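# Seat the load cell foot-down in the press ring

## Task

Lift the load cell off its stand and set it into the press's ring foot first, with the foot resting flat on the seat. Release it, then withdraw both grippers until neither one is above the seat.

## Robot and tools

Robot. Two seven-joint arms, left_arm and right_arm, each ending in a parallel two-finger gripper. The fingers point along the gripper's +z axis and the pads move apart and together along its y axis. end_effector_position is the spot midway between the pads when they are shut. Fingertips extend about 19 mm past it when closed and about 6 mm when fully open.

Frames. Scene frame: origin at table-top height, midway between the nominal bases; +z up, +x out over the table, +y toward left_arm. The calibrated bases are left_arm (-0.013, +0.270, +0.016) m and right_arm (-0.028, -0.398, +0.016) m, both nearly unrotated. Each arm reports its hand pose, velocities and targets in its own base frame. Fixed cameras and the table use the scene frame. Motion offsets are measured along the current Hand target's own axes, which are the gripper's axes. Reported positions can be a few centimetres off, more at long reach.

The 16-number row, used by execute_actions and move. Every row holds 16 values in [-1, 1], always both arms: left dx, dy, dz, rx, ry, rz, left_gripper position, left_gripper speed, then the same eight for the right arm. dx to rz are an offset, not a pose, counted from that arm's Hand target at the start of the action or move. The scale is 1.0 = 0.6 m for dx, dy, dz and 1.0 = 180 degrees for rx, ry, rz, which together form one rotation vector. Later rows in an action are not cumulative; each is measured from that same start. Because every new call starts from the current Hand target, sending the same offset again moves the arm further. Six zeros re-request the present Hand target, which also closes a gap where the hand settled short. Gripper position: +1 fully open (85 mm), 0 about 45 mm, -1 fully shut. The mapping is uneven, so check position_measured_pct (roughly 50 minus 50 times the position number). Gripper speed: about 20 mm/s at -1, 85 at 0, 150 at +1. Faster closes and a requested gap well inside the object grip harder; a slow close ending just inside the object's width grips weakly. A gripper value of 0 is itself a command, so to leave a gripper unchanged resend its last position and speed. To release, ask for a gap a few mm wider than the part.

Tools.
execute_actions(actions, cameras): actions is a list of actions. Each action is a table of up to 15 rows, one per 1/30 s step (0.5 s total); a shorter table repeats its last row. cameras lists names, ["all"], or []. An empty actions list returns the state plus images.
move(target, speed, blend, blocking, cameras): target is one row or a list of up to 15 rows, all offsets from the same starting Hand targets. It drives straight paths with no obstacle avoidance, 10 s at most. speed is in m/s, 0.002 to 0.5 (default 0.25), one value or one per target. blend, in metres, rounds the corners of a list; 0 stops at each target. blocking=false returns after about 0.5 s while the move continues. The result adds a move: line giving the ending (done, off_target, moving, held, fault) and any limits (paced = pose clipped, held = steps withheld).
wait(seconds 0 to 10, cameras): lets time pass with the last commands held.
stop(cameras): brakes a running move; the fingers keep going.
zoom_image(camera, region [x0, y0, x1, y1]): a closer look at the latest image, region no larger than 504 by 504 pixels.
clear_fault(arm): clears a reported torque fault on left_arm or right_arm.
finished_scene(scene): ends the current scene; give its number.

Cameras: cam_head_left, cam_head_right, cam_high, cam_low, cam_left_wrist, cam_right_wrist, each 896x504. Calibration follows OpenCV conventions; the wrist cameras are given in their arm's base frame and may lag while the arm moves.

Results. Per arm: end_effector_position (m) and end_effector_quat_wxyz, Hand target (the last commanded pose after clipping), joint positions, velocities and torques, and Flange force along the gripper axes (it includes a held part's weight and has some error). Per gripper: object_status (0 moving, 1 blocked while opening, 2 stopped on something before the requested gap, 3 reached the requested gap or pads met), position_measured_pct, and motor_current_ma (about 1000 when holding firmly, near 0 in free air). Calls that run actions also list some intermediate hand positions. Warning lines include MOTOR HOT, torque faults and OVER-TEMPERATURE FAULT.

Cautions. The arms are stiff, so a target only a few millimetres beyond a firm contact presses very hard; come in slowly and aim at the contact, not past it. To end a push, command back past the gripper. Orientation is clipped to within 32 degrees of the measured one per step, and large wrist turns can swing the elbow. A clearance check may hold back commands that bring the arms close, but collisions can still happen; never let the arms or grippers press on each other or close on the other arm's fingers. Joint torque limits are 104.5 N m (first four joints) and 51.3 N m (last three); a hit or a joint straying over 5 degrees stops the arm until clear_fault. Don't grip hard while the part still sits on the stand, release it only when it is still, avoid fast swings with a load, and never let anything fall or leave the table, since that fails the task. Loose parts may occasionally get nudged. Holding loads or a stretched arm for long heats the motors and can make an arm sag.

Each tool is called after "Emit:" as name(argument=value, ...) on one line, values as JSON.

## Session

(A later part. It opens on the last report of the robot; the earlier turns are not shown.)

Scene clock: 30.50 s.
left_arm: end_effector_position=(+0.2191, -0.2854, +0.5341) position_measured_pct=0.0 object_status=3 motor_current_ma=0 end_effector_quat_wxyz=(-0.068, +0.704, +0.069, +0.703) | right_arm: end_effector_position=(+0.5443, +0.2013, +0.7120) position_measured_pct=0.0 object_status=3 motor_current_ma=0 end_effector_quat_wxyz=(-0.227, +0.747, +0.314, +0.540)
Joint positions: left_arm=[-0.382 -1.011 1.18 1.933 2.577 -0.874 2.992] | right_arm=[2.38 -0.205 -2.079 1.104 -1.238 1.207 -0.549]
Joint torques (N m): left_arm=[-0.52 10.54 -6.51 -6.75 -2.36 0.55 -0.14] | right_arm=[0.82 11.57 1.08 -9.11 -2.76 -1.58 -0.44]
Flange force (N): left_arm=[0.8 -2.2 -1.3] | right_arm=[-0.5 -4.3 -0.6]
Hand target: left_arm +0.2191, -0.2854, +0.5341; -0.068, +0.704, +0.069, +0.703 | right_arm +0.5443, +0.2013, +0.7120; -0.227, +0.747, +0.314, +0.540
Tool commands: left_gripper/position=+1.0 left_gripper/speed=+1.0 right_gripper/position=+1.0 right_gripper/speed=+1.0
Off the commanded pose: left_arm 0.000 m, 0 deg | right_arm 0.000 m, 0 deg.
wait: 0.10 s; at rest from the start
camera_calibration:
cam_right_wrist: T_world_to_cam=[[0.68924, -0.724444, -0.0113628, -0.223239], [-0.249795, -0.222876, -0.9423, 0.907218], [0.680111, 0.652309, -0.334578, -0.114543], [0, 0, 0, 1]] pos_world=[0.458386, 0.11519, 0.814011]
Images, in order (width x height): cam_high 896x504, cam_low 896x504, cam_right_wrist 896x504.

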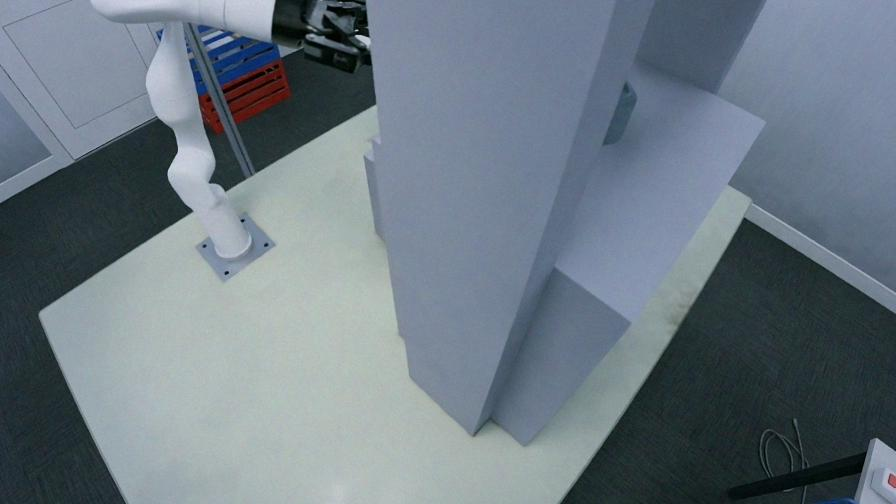

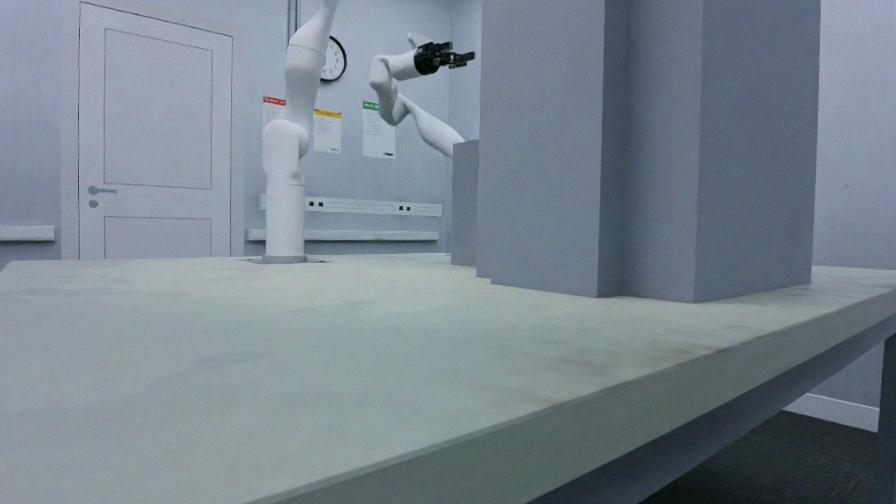

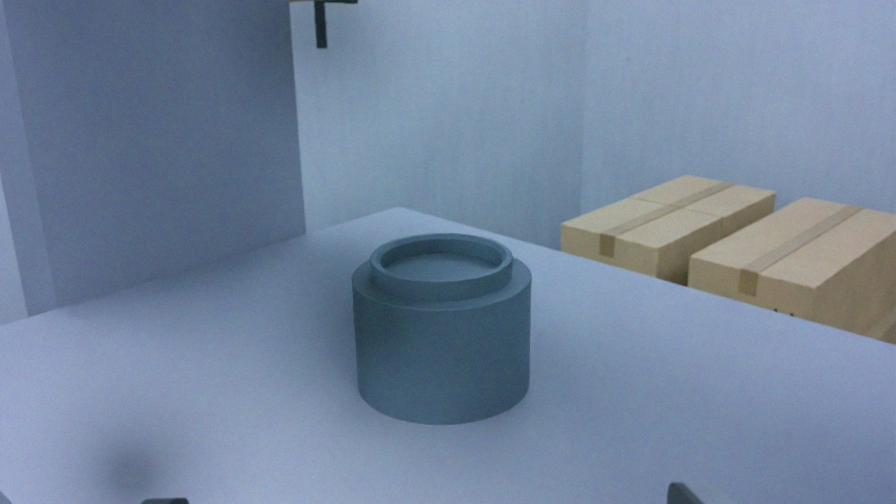

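Emit:
move(target=[-0.3333, 0, 0, 0, 0, 0, 1.0, 1.0, 0, 0, 0, 0, 0, 0, 1.0, 1.0], speed=0.15, cameras=["cam_head_left","cam_head_right","cam_left_wrist"])

Emit:
zoom_image(camera="cam_left_wrist", region=[200, 250, 650, 504])

Emit:
zoom_image(camera="cam_head_left", region=[360, 150, 600, 350])

Emit:
zoom_image(camera="cam_head_right", region=[320, 150, 520, 350])

Scene clock: 33.57 s.
left_arm: end_effector_position=(+0.2189, -0.2857, +0.3342) position_measured_pct=0.0 object_status=3 motor_current_ma=0 end_effector_quat_wxyz=(-0.068, +0.704, +0.069, +0.703) | right_arm: end_effector_position=(+0.5443, +0.2013, +0.7120) position_measured_pct=0.0 object_status=3 motor_current_ma=0 end_effector_quat_wxyz=(-0.227, +0.747, +0.314, +0.540)
Joint positions: left_arm=[-0.472 -1.344 1.539 2.186 2.811 -0.692 3.307] | right_arm=[2.38 -0.205 -2.079 1.104 -1.238 1.207 -0.549]
Joint torques (N m): left_arm=[-0.48 12.17 -7.26 -2.11 -1.95 -0.37 -0.19] | right_arm=[0.81 11.54 1.12 -9.06 -2.78 -1.63 -0.44]
Flange force (N): left_arm=[1.3 -1.4 -1.0] | right_arm=[-0.2 -4.1 -0.7]
Hand target: left_arm +0.2189, -0.2857, +0.3341; -0.068, +0.704, +0.069, +0.703 | right_arm +0.5443, +0.2013, +0.7120; -0.227, +0.747, +0.314, +0.540
Off the commanded pose: left_arm 0.000 m, 0 deg | right_arm 0.000 m, 0 deg.
move: done
camera_calibration:
cam_left_wrist: T_world_to_cam=[[0.184952, -0.982711, 0.00847021, -0.326498], [0.0221532, -0.00444766, -0.999745, 0.382823], [0.982498, 0.185093, 0.0209476, -0.0258108], [0, 0, 0, 1]] pos_world=[0.0772648, -0.314373, 0.386031]
Images, in order (width x height): cam_head_left 896x504, cam_head_right 896x504, cam_left_wrist 896x504.

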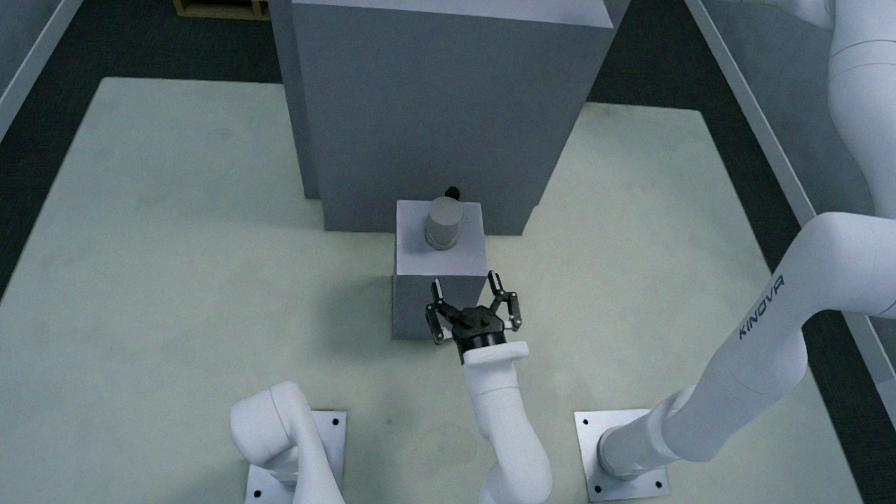

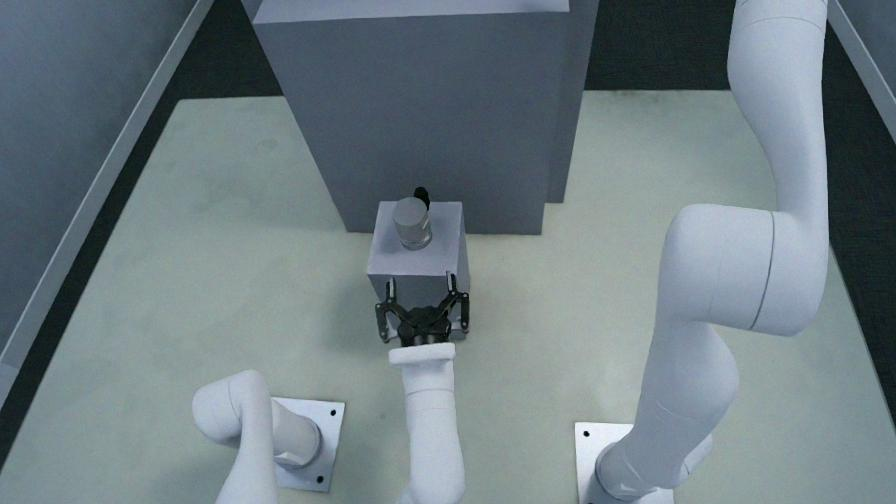

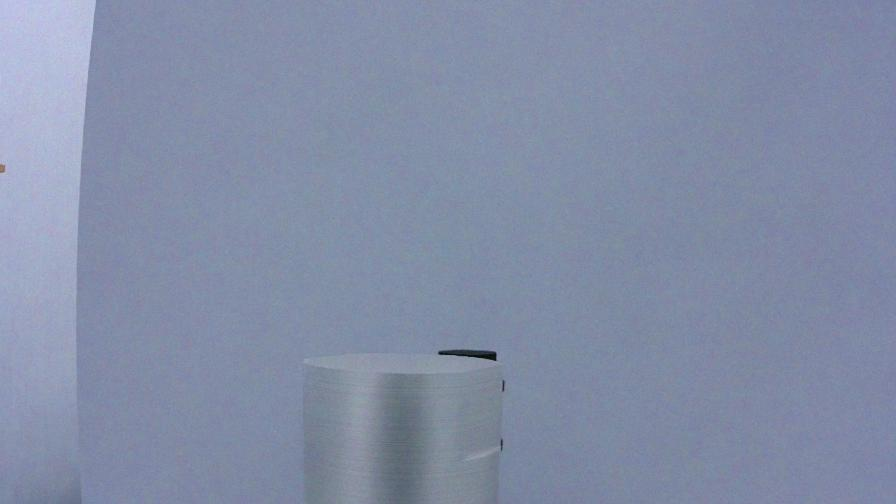

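Scaled by 1.120 from the camera's 896x504 image, which has a finer 1280x720 frame.

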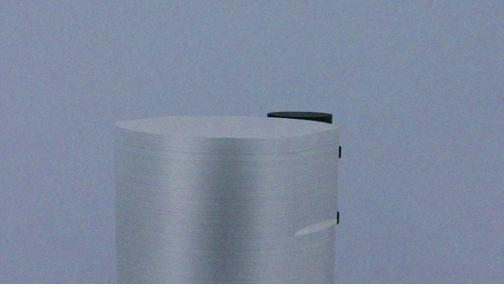

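Scaled by 2.100.

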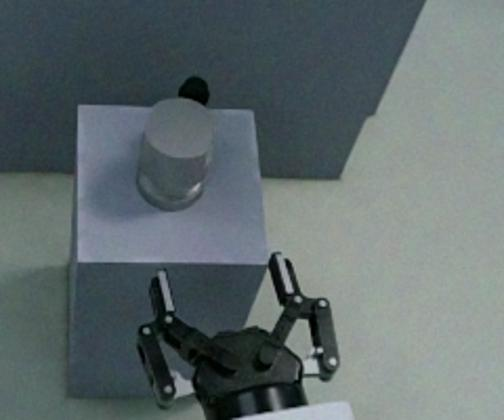

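Scaled by 2.520.

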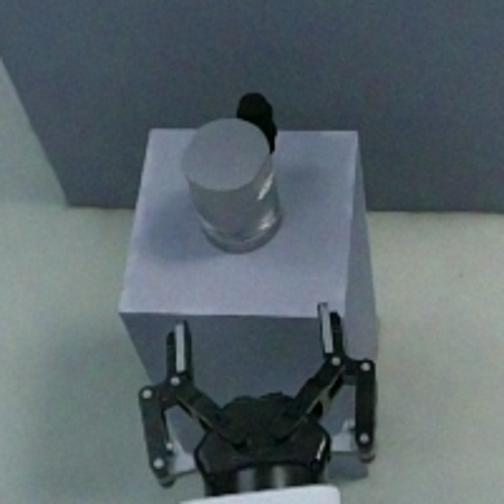

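Emit:
move(target=[0, -0.0188, 0.0833, 0, 0, 0, 1.0, 1.0, 0, 0, 0, 0, 0, 0, 1.0, 1.0], speed=0.1, cameras=["cam_head_left","cam_head_right","cam_left_wrist"])

Emit:
zoom_image(camera="cam_head_left", region=[360, 150, 560, 350])

Emit:
zoom_image(camera="cam_head_right", region=[320, 150, 520, 350])

Scene clock: 36.37 s.
left_arm: end_effector_position=(+0.2658, -0.2650, +0.3341) position_measured_pct=0.0 object_status=3 motor_current_ma=0 end_effector_quat_wxyz=(-0.068, +0.704, +0.069, +0.703) | right_arm: end_effector_position=(+0.5443, +0.2013, +0.7120) position_measured_pct=0.0 object_status=3 motor_current_ma=0 end_effector_quat_wxyz=(-0.227, +0.747, +0.314, +0.540)
Joint positions: left_arm=[-0.577 -1.357 1.503 2.279 2.771 -0.489 3.329] | right_arm=[2.38 -0.205 -2.079 1.104 -1.238 1.207 -0.549]
Joint torques (N m): left_arm=[-0.47 11.73 -7.13 -2.3 -1.47 -0.43 -0.19] | right_arm=[0.85 11.58 1.14 -9.06 -2.77 -1.6 -0.47]
Flange force (N): left_arm=[1.0 -1.3 -1.2] | right_arm=[-0.3 -4.2 -0.5]
Hand target: left_arm +0.2658, -0.2650, +0.3341; -0.068, +0.704, +0.069, +0.703 | right_arm +0.5443, +0.2013, +0.7120; -0.227, +0.747, +0.314, +0.540
Off the commanded pose: left_arm 0.000 m, 0 deg | right_arm 0.000 m, 0 deg.
move: done
camera_calibration:
cam_left_wrist: T_world_to_cam=[[0.184952, -0.982711, 0.00847021, -0.314712], [0.0221532, -0.00444766, -0.999745, 0.381778], [0.982498, 0.185093, 0.0209476, -0.0756395], [0, 0, 0, 1]] pos_world=[0.124065, -0.293573, 0.385931]
Images, in order (width x height): cam_head_left 896x504, cam_head_right 896x504, cam_left_wrist 896x504.

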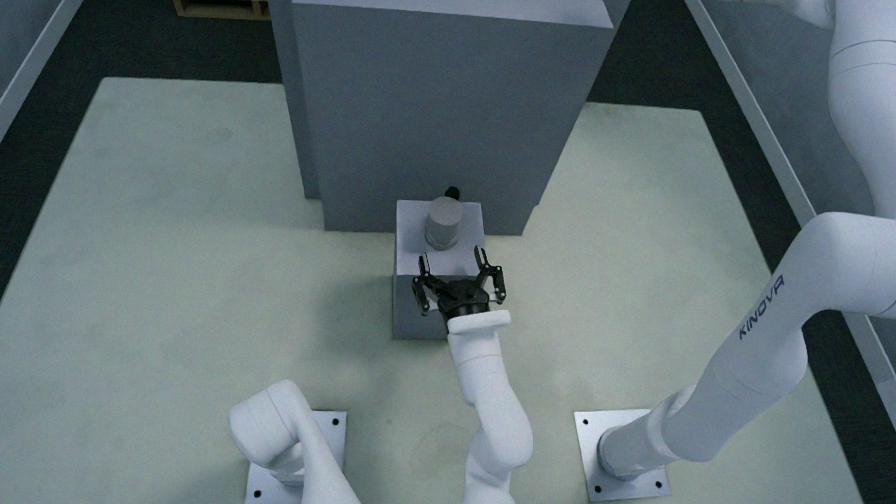

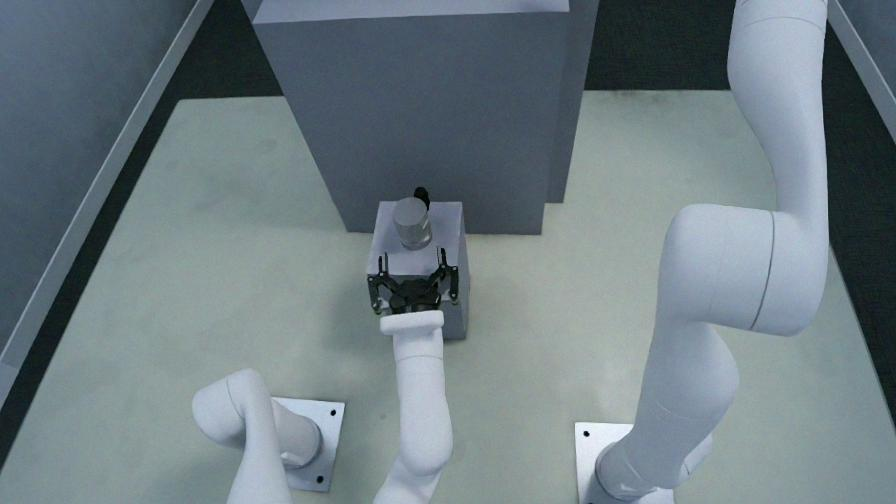

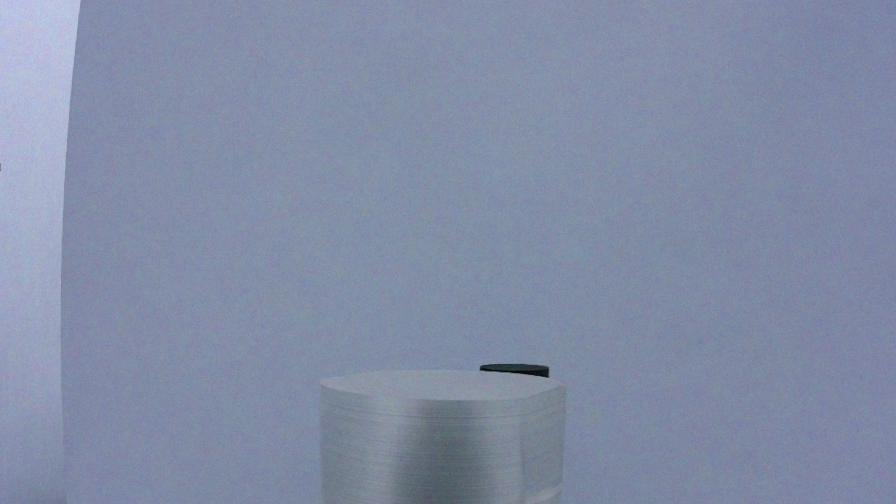

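Scaled by 2.520.

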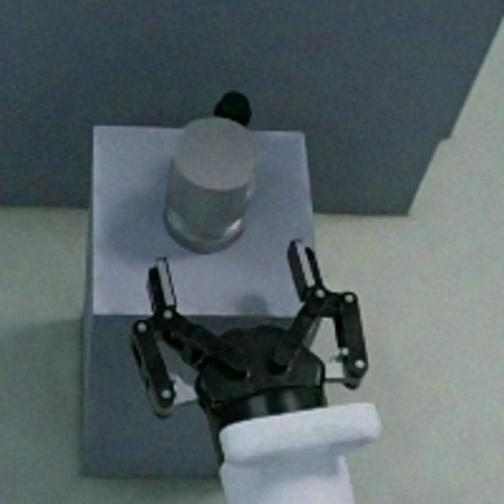

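Scaled by 2.520.

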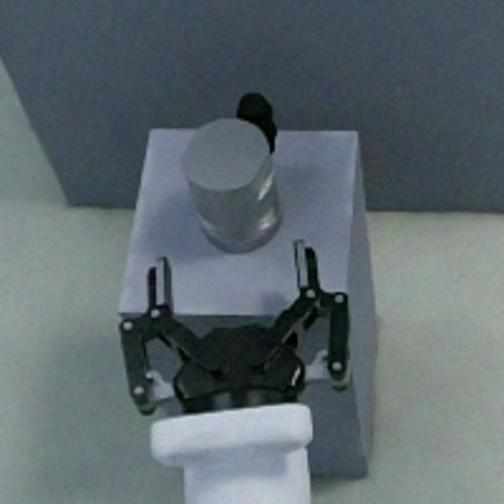

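Emit:
move(target=[0.0025, 0.0015, 0.125, 0, 0, 0, 1.0, 1.0, 0, 0, 0, 0, 0, 0, 1.0, 1.0], speed=0.06, cameras=["cam_head_left","cam_head_right","cam_left_wrist"])

Emit:
zoom_image(camera="cam_head_left", region=[360, 150, 560, 350])

Emit:
zoom_image(camera="cam_head_right", region=[320, 150, 520, 350])

Scene clock: 38.90 s.
left_arm: end_effector_position=(+0.3396, -0.2514, +0.3355) position_measured_pct=0.0 object_status=3 motor_current_ma=0 end_effector_quat_wxyz=(-0.068, +0.704, +0.069, +0.703) | right_arm: end_effector_position=(+0.5443, +0.2013, +0.7120) position_measured_pct=0.0 object_status=3 motor_current_ma=0 end_effector_quat_wxyz=(-0.227, +0.747, +0.314, +0.540)
Joint positions: left_arm=[-0.801 -1.387 1.457 2.323 2.73 -0.209 3.348] | right_arm=[2.38 -0.205 -2.079 1.104 -1.238 1.207 -0.549]
Joint torques (N m): left_arm=[-0.49 11.84 -7.44 -2.46 -0.67 -0.54 -0.22] | right_arm=[0.79 11.53 1.1 -9.06 -2.79 -1.6 -0.46]
Flange force (N): left_arm=[0.8 -1.2 -1.2] | right_arm=[-0.3 -4.1 -0.7]
Hand target: left_arm +0.3396, -0.2514, +0.3355; -0.068, +0.704, +0.069, +0.703 | right_arm +0.5443, +0.2013, +0.7120; -0.227, +0.747, +0.314, +0.540
Off the commanded pose: left_arm 0.000 m, 0 deg | right_arm 0.000 m, 0 deg.
move: done
camera_calibration:
cam_left_wrist: T_world_to_cam=[[0.184955, -0.982711, 0.00837172, -0.314972], [0.0221364, -0.00435057, -0.999745, 0.381734], [0.982498, 0.185093, 0.0209491, -0.150697], [0, 0, 0, 1]] pos_world=[0.197865, -0.279972, 0.387431]
Images, in order (width x height): cam_head_left 896x504, cam_head_right 896x504, cam_left_wrist 896x504.

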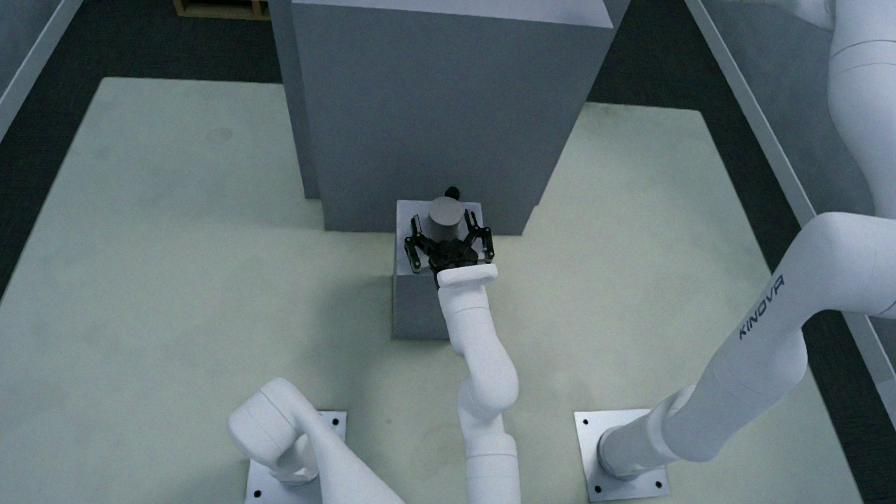

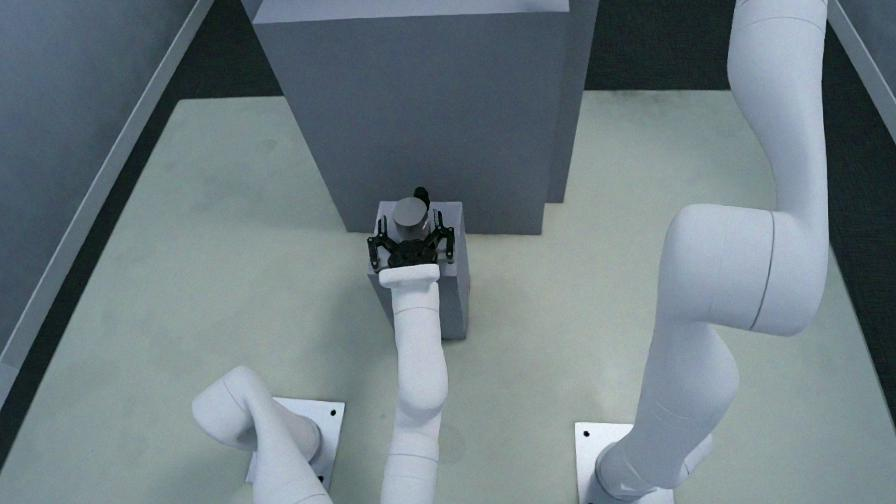

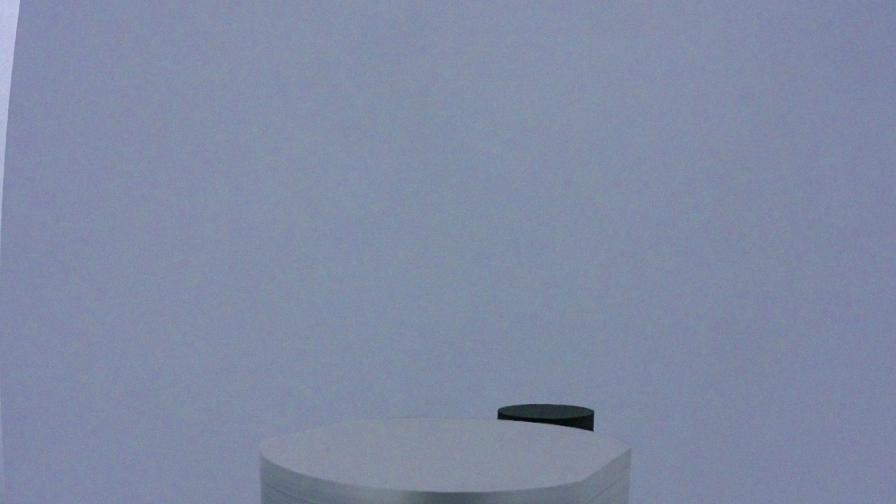

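Scaled by 2.520.

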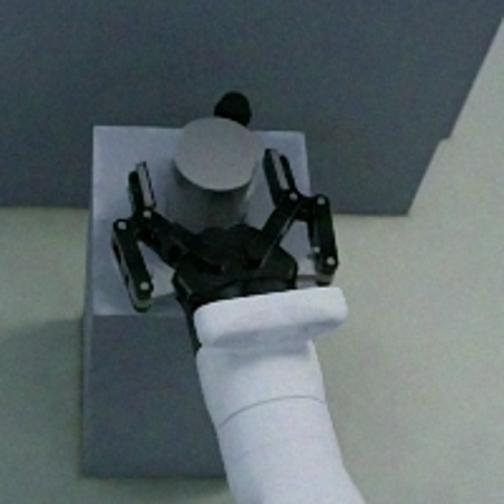

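Scaled by 2.520.

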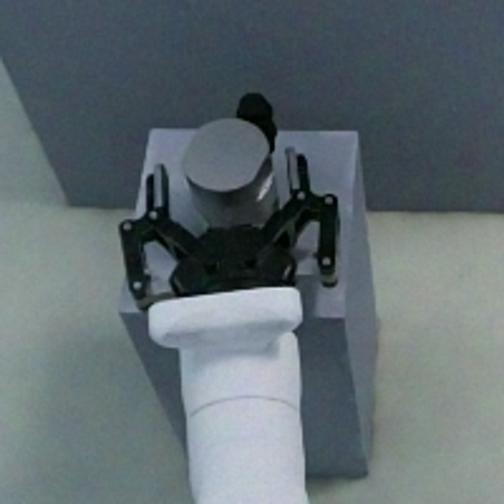

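Emit:
execute_actions(actions=[[[0,0,0,0,0,0,0.1,-1.0,0,0,0,0,0,0,1.0,1.0]],[[0,0,0,0,0,0,0.1,-1.0,0,0,0,0,0,0,1.0,1.0]],[[0,0,0,0,0,0,0.1,-1.0,0,0,0,0,0,0,1.0,1.0]],[[0,0,0,0,0,0,0.1,-1.0,0,0,0,0,0,0,1.0,1.0]]], cameras=["cam_head_left","cam_head_right","cam_left_wrist"])

Emit:
wait(seconds=0.5)

Scene clock: 41.53 s.
left_arm: end_effector_position=(+0.3396, -0.2514, +0.3355) position_measured_pct=33.8 object_status=2 motor_current_ma=1000 end_effector_quat_wxyz=(-0.068, +0.704, +0.069, +0.703) | right_arm: end_effector_position=(+0.5443, +0.2013, +0.7120) position_measured_pct=0.0 object_status=3 motor_current_ma=0 end_effector_quat_wxyz=(-0.227, +0.747, +0.314, +0.540)
Joint positions: left_arm=[-0.801 -1.387 1.457 2.323 2.73 -0.209 3.348] | right_arm=[2.38 -0.205 -2.079 1.104 -1.238 1.207 -0.549]
Joint torques (N m): left_arm=[-1.4 11.87 -7.56 -2.34 -0.74 -0.53 -0.25] | right_arm=[0.85 11.6 1.13 -9.05 -2.75 -1.61 -0.46]
Hand target: left_arm +0.3396, -0.2514, +0.3355; -0.068, +0.704, +0.069, +0.703 | right_arm +0.5443, +0.2013, +0.7120; -0.227, +0.747, +0.314, +0.540
Off the commanded pose: left_arm 0.000 m, 0 deg | right_arm 0.000 m, 0 deg.
Step readings (end_effector_position of left_arm | right_arm):
0: (+0.3396, -0.2514, +0.3355) | (+0.5443, +0.2013, +0.7120)
1: (+0.3396, -0.2514, +0.3355) | (+0.5443, +0.2013, +0.7120)
2: (+0.3396, -0.2514, +0.3355) | (+0.5443, +0.2013, +0.7120)
4: (+0.3396, -0.2514, +0.3355) | (+0.5443, +0.2013, +0.7120)
8: (+0.3396, -0.2514, +0.3355) | (+0.5443, +0.2013, +0.7120)
15: (+0.3396, -0.2514, +0.3355) | (+0.5443, +0.2013, +0.7120)
16: (+0.3396, -0.2514, +0.3355) | (+0.5443, +0.2013, +0.7120)
17: (+0.3396, -0.2514, +0.3355) | (+0.5443, +0.2013, +0.7120)
19: (+0.3396, -0.2514, +0.3355) | (+0.5443, +0.2013, +0.7120)
23: (+0.3396, -0.2514, +0.3355) | (+0.5443, +0.2013, +0.7120)
30: (+0.3396, -0.2514, +0.3355) | (+0.5443, +0.2013, +0.7120)
31: (+0.3396, -0.2514, +0.3355) | (+0.5443, +0.2013, +0.7120)
32: (+0.3396, -0.2514, +0.3355) | (+0.5443, +0.2013, +0.7120)
34: (+0.3396, -0.2514, +0.3355) | (+0.5443, +0.2013, +0.7120)
38: (+0.3396, -0.2514, +0.3355) | (+0.5443, +0.2013, +0.7120)
45: (+0.3396, -0.2514, +0.3355) | (+0.5443, +0.2013, +0.7120)
46: (+0.3396, -0.2514, +0.3355) | (+0.5443, +0.2013, +0.7120)
47: (+0.3396, -0.2514, +0.3355) | (+0.5443, +0.2013, +0.7120)
49: (+0.3396, -0.2514, +0.3355) | (+0.5443, +0.2013, +0.7120)
53: (+0.3396, -0.2514, +0.3355) | (+0.5443, +0.2013, +0.7120)
60: (+0.3396, -0.2514, +0.3355) | (+0.5443, +0.2013, +0.7120)
camera_calibration:
cam_left_wrist: T_world_to_cam=[[0.184955, -0.982711, 0.00837172, -0.314972], [0.0221364, -0.00435057, -0.999745, 0.381734], [0.982498, 0.185093, 0.0209491, -0.150697], [0, 0, 0, 1]] pos_world=[0.197865, -0.279972, 0.387431]
Images, in order (width x height): cam_head_left 896x504, cam_head_right 896x504, cam_left_wrist 896x504.

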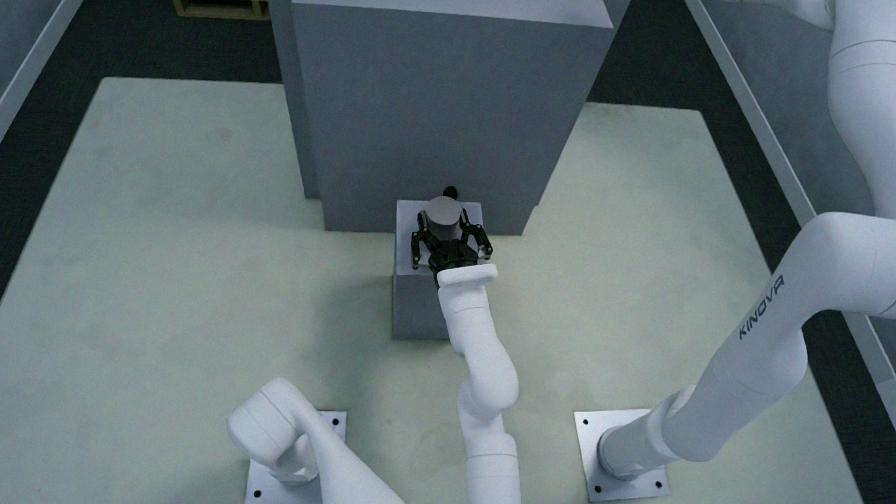

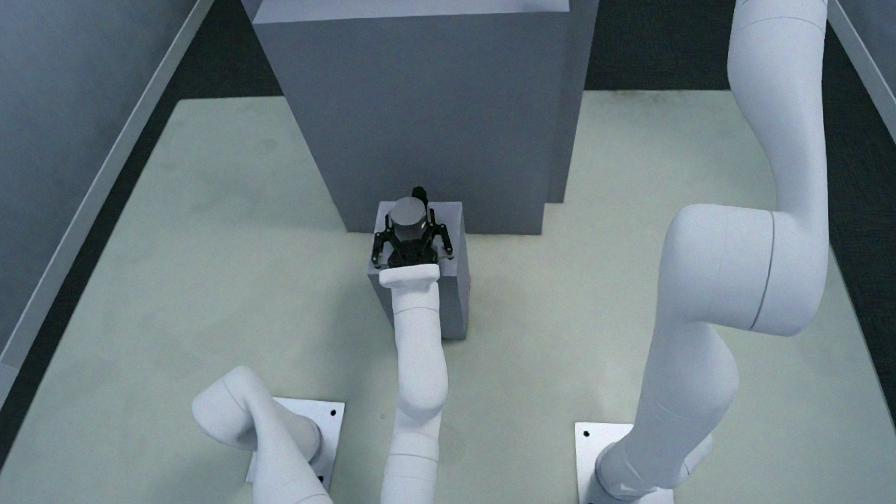

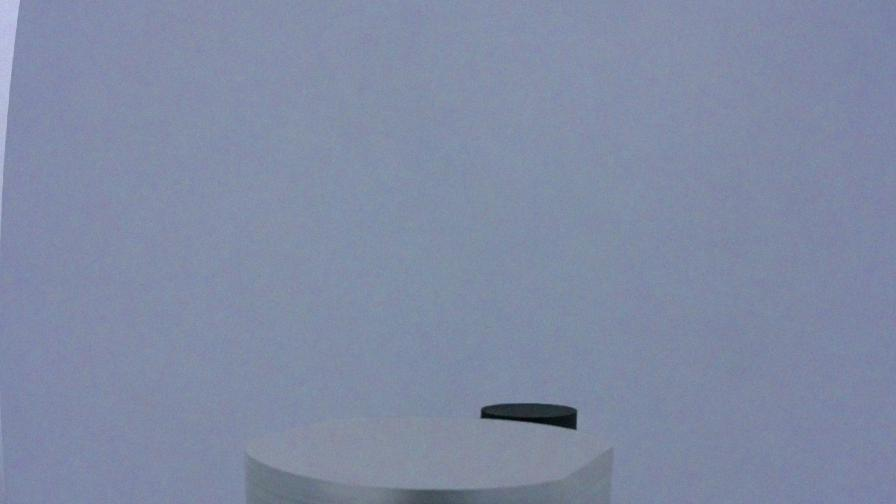

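Scene clock: 42.03 s.
left_arm: end_effector_position=(+0.3396, -0.2514, +0.3355) position_measured_pct=33.8 object_status=2 motor_current_ma=1000 end_effector_quat_wxyz=(-0.068, +0.704, +0.069, +0.703) | right_arm: end_effector_position=(+0.5443, +0.2013, +0.7120) position_measured_pct=0.0 object_status=3 motor_current_ma=0 end_effector_quat_wxyz=(-0.227, +0.747, +0.314, +0.540)
Joint positions: left_arm=[-0.801 -1.387 1.457 2.323 2.73 -0.209 3.348] | right_arm=[2.38 -0.205 -2.079 1.104 -1.238 1.207 -0.549]
Joint torques (N m): left_arm=[-1.45 11.88 -7.56 -2.34 -0.76 -0.53 -0.24] | right_arm=[0.82 11.63 1.11 -9.15 -2.75 -1.63 -0.47]
Flange force (N): left_arm=[0.7 -1.2 -4.4] | right_arm=[-0.5 -4.0 -0.5]
Hand target: left_arm +0.3396, -0.2514, +0.3355; -0.068, +0.704, +0.069, +0.703 | right_arm +0.5443, +0.2013, +0.7120; -0.227, +0.747, +0.314, +0.540
Tool commands: left_gripper/position=+0.1 left_gripper/speed=-1.0 right_gripper/position=+1.0 right_gripper/speed=+1.0
Off the commanded pose: left_arm 0.000 m, 0 deg | right_arm 0.000 m, 0 deg.
wait: 0.50 s; at rest by 0.17 s

Emit:
move(target=[0.0667, 0, 0, 0, 0, 0, 0.1, -1.0, 0, 0, 0, 0, 0, 0, 1.0, 1.0], speed=0.05, cameras=["cam_head_left","cam_left_wrist"])

Scene clock: 43.90 s.
left_arm: end_effector_position=(+0.3396, -0.2513, +0.3755) position_measured_pct=33.8 object_status=2 motor_current_ma=1000 end_effector_quat_wxyz=(-0.068, +0.704, +0.069, +0.703) | right_arm: end_effector_position=(+0.5443, +0.2013, +0.7120) position_measured_pct=0.0 object_status=3 motor_current_ma=0 end_effector_quat_wxyz=(-0.227, +0.747, +0.314, +0.540)
Joint positions: left_arm=[-0.782 -1.298 1.369 2.295 2.67 -0.239 3.282] | right_arm=[2.38 -0.205 -2.079 1.104 -1.238 1.207 -0.549]
Joint torques (N m): left_arm=[-0.49 10.75 -11.4 -5.79 -1.5 -0.81 -0.21] | right_arm=[0.86 11.57 1.13 -9.06 -2.78 -1.58 -0.47]
Flange force (N): left_arm=[-9.2 -0.8 -1.4] | right_arm=[-0.4 -4.4 -0.6]
Hand target: left_arm +0.3396, -0.2513, +0.3755; -0.068, +0.704, +0.069, +0.703 | right_arm +0.5443, +0.2013, +0.7120; -0.227, +0.747, +0.314, +0.540
Off the commanded pose: left_arm 0.000 m, 0 deg | right_arm 0.000 m, 0 deg.
move: done
camera_calibration:
cam_left_wrist: T_world_to_cam=[[0.184955, -0.982711, 0.00837172, -0.315306], [0.0221364, -0.00435057, -0.999745, 0.421724], [0.982498, 0.185093, 0.0209491, -0.151535], [0, 0, 0, 1]] pos_world=[0.197865, -0.279972, 0.427431]
Images, in order (width x height): cam_head_left 896x504, cam_left_wrist 896x504.

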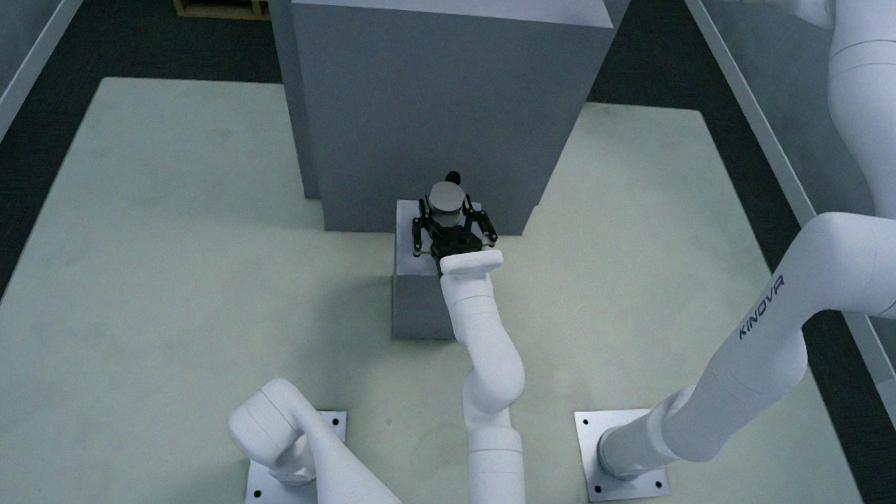

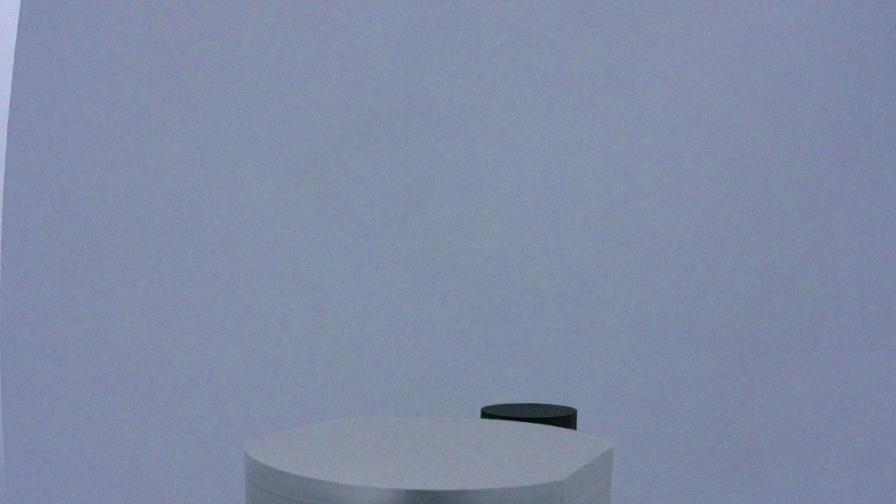

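Emit:
move(target=[0.6417, 0, 0, 0, 0, 0, 0.1, -1.0, 0, 0, 0, 0, 0, 0, 1.0, 1.0], speed=0.12, cameras=["all"])

Scene clock: 47.93 s.
left_arm: end_effector_position=(+0.3399, -0.2508, +0.7605) position_measured_pct=33.8 object_status=2 motor_current_ma=1000 end_effector_quat_wxyz=(-0.068, +0.704, +0.069, +0.703) | right_arm: end_effector_position=(+0.5443, +0.2013, +0.7120) position_measured_pct=0.0 object_status=3 motor_current_ma=0 end_effector_quat_wxyz=(-0.227, +0.747, +0.314, +0.540)
Joint positions: left_arm=[-0.551 -0.585 1.021 1.412 2.482 -0.908 2.585] | right_arm=[2.38 -0.205 -2.079 1.104 -1.238 1.207 -0.549]
Joint torques (N m): left_arm=[-0.53 4.48 -6.21 -13.47 -4.08 3.3 -0.2] | right_arm=[0.83 11.55 1.1 -9.08 -2.76 -1.6 -0.45]
Flange force (N): left_arm=[-9.5 -3.5 -2.1] | right_arm=[-0.4 -4.2 -0.6]
Hand target: left_arm +0.3399, -0.2508, +0.7606; -0.068, +0.704, +0.069, +0.703 | right_arm +0.5443, +0.2013, +0.7120; -0.227, +0.747, +0.314, +0.540
Off the commanded pose: left_arm 0.000 m, 0 deg | right_arm 0.000 m, 0 deg.
move: done
camera_calibration:
cam_left_wrist: T_world_to_cam=[[0.184955, -0.982711, 0.00837172, -0.318094], [0.0221364, -0.00435057, -0.999745, 0.806622], [0.982498, 0.185093, 0.0209491, -0.159988], [0, 0, 0, 1]] pos_world=[0.198165, -0.279472, 0.812431]
cam_right_wrist: T_world_to_cam=[[0.68924, -0.724444, -0.0113628, -0.223239], [-0.249795, -0.222876, -0.9423, 0.907218], [0.680111, 0.652309, -0.334578, -0.114543], [0, 0, 0, 1]] pos_world=[0.458386, 0.11519, 0.814011]

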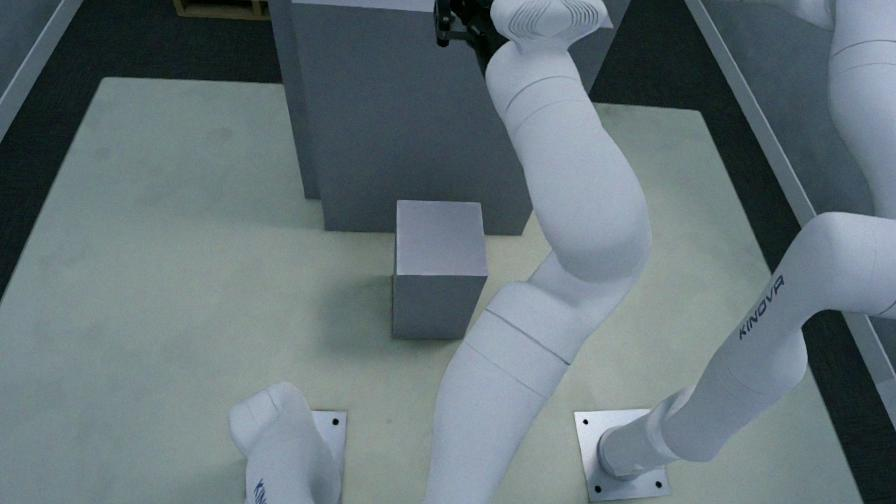

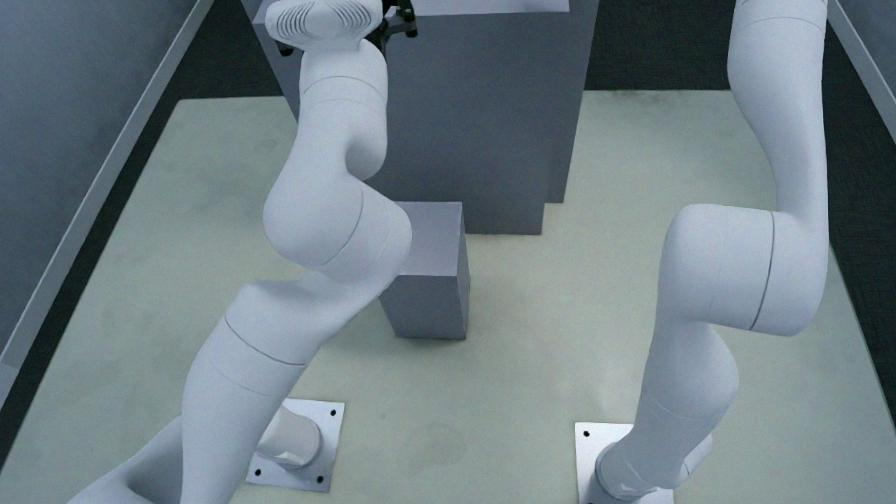

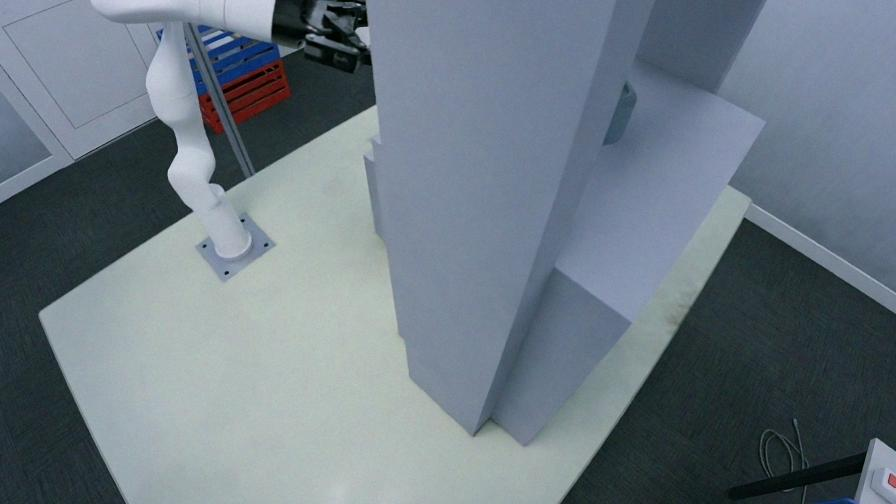

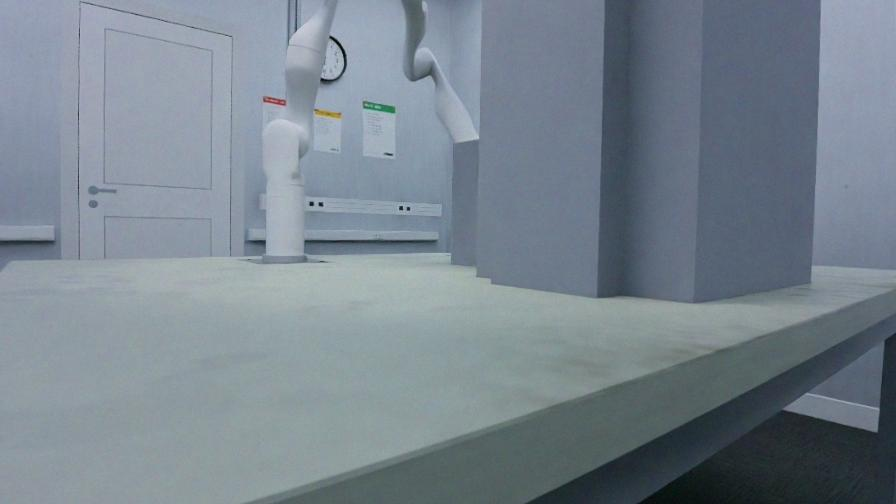

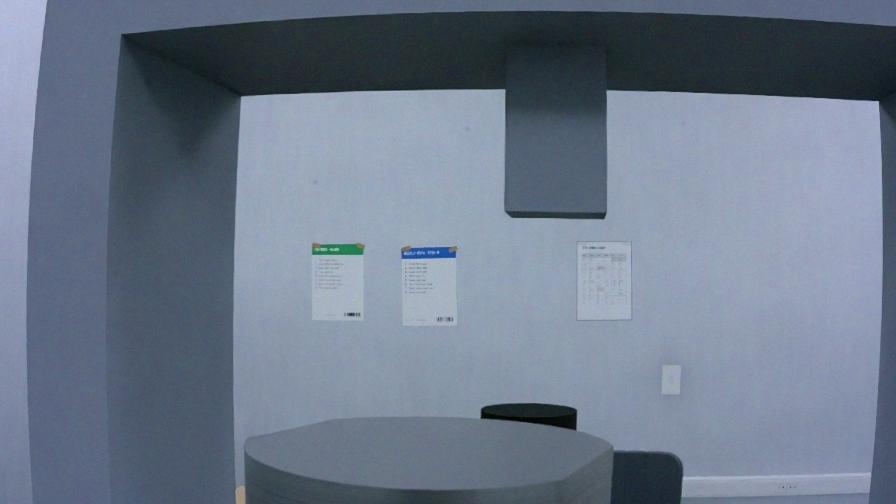

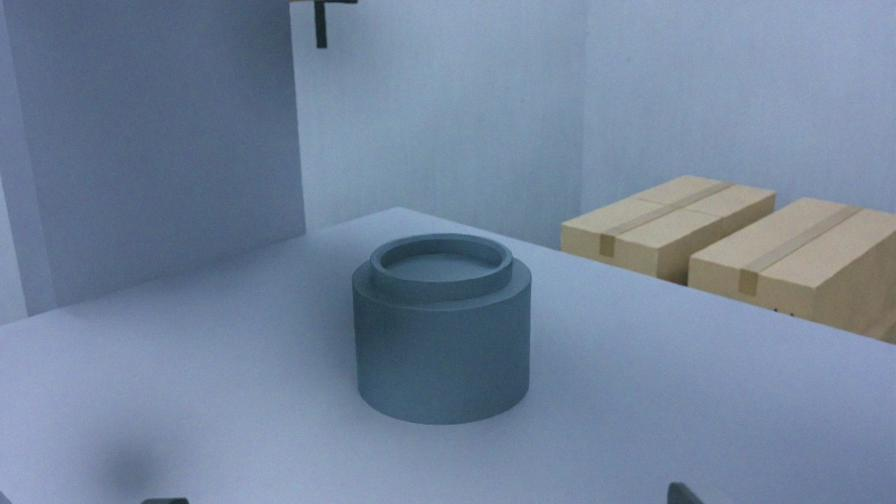

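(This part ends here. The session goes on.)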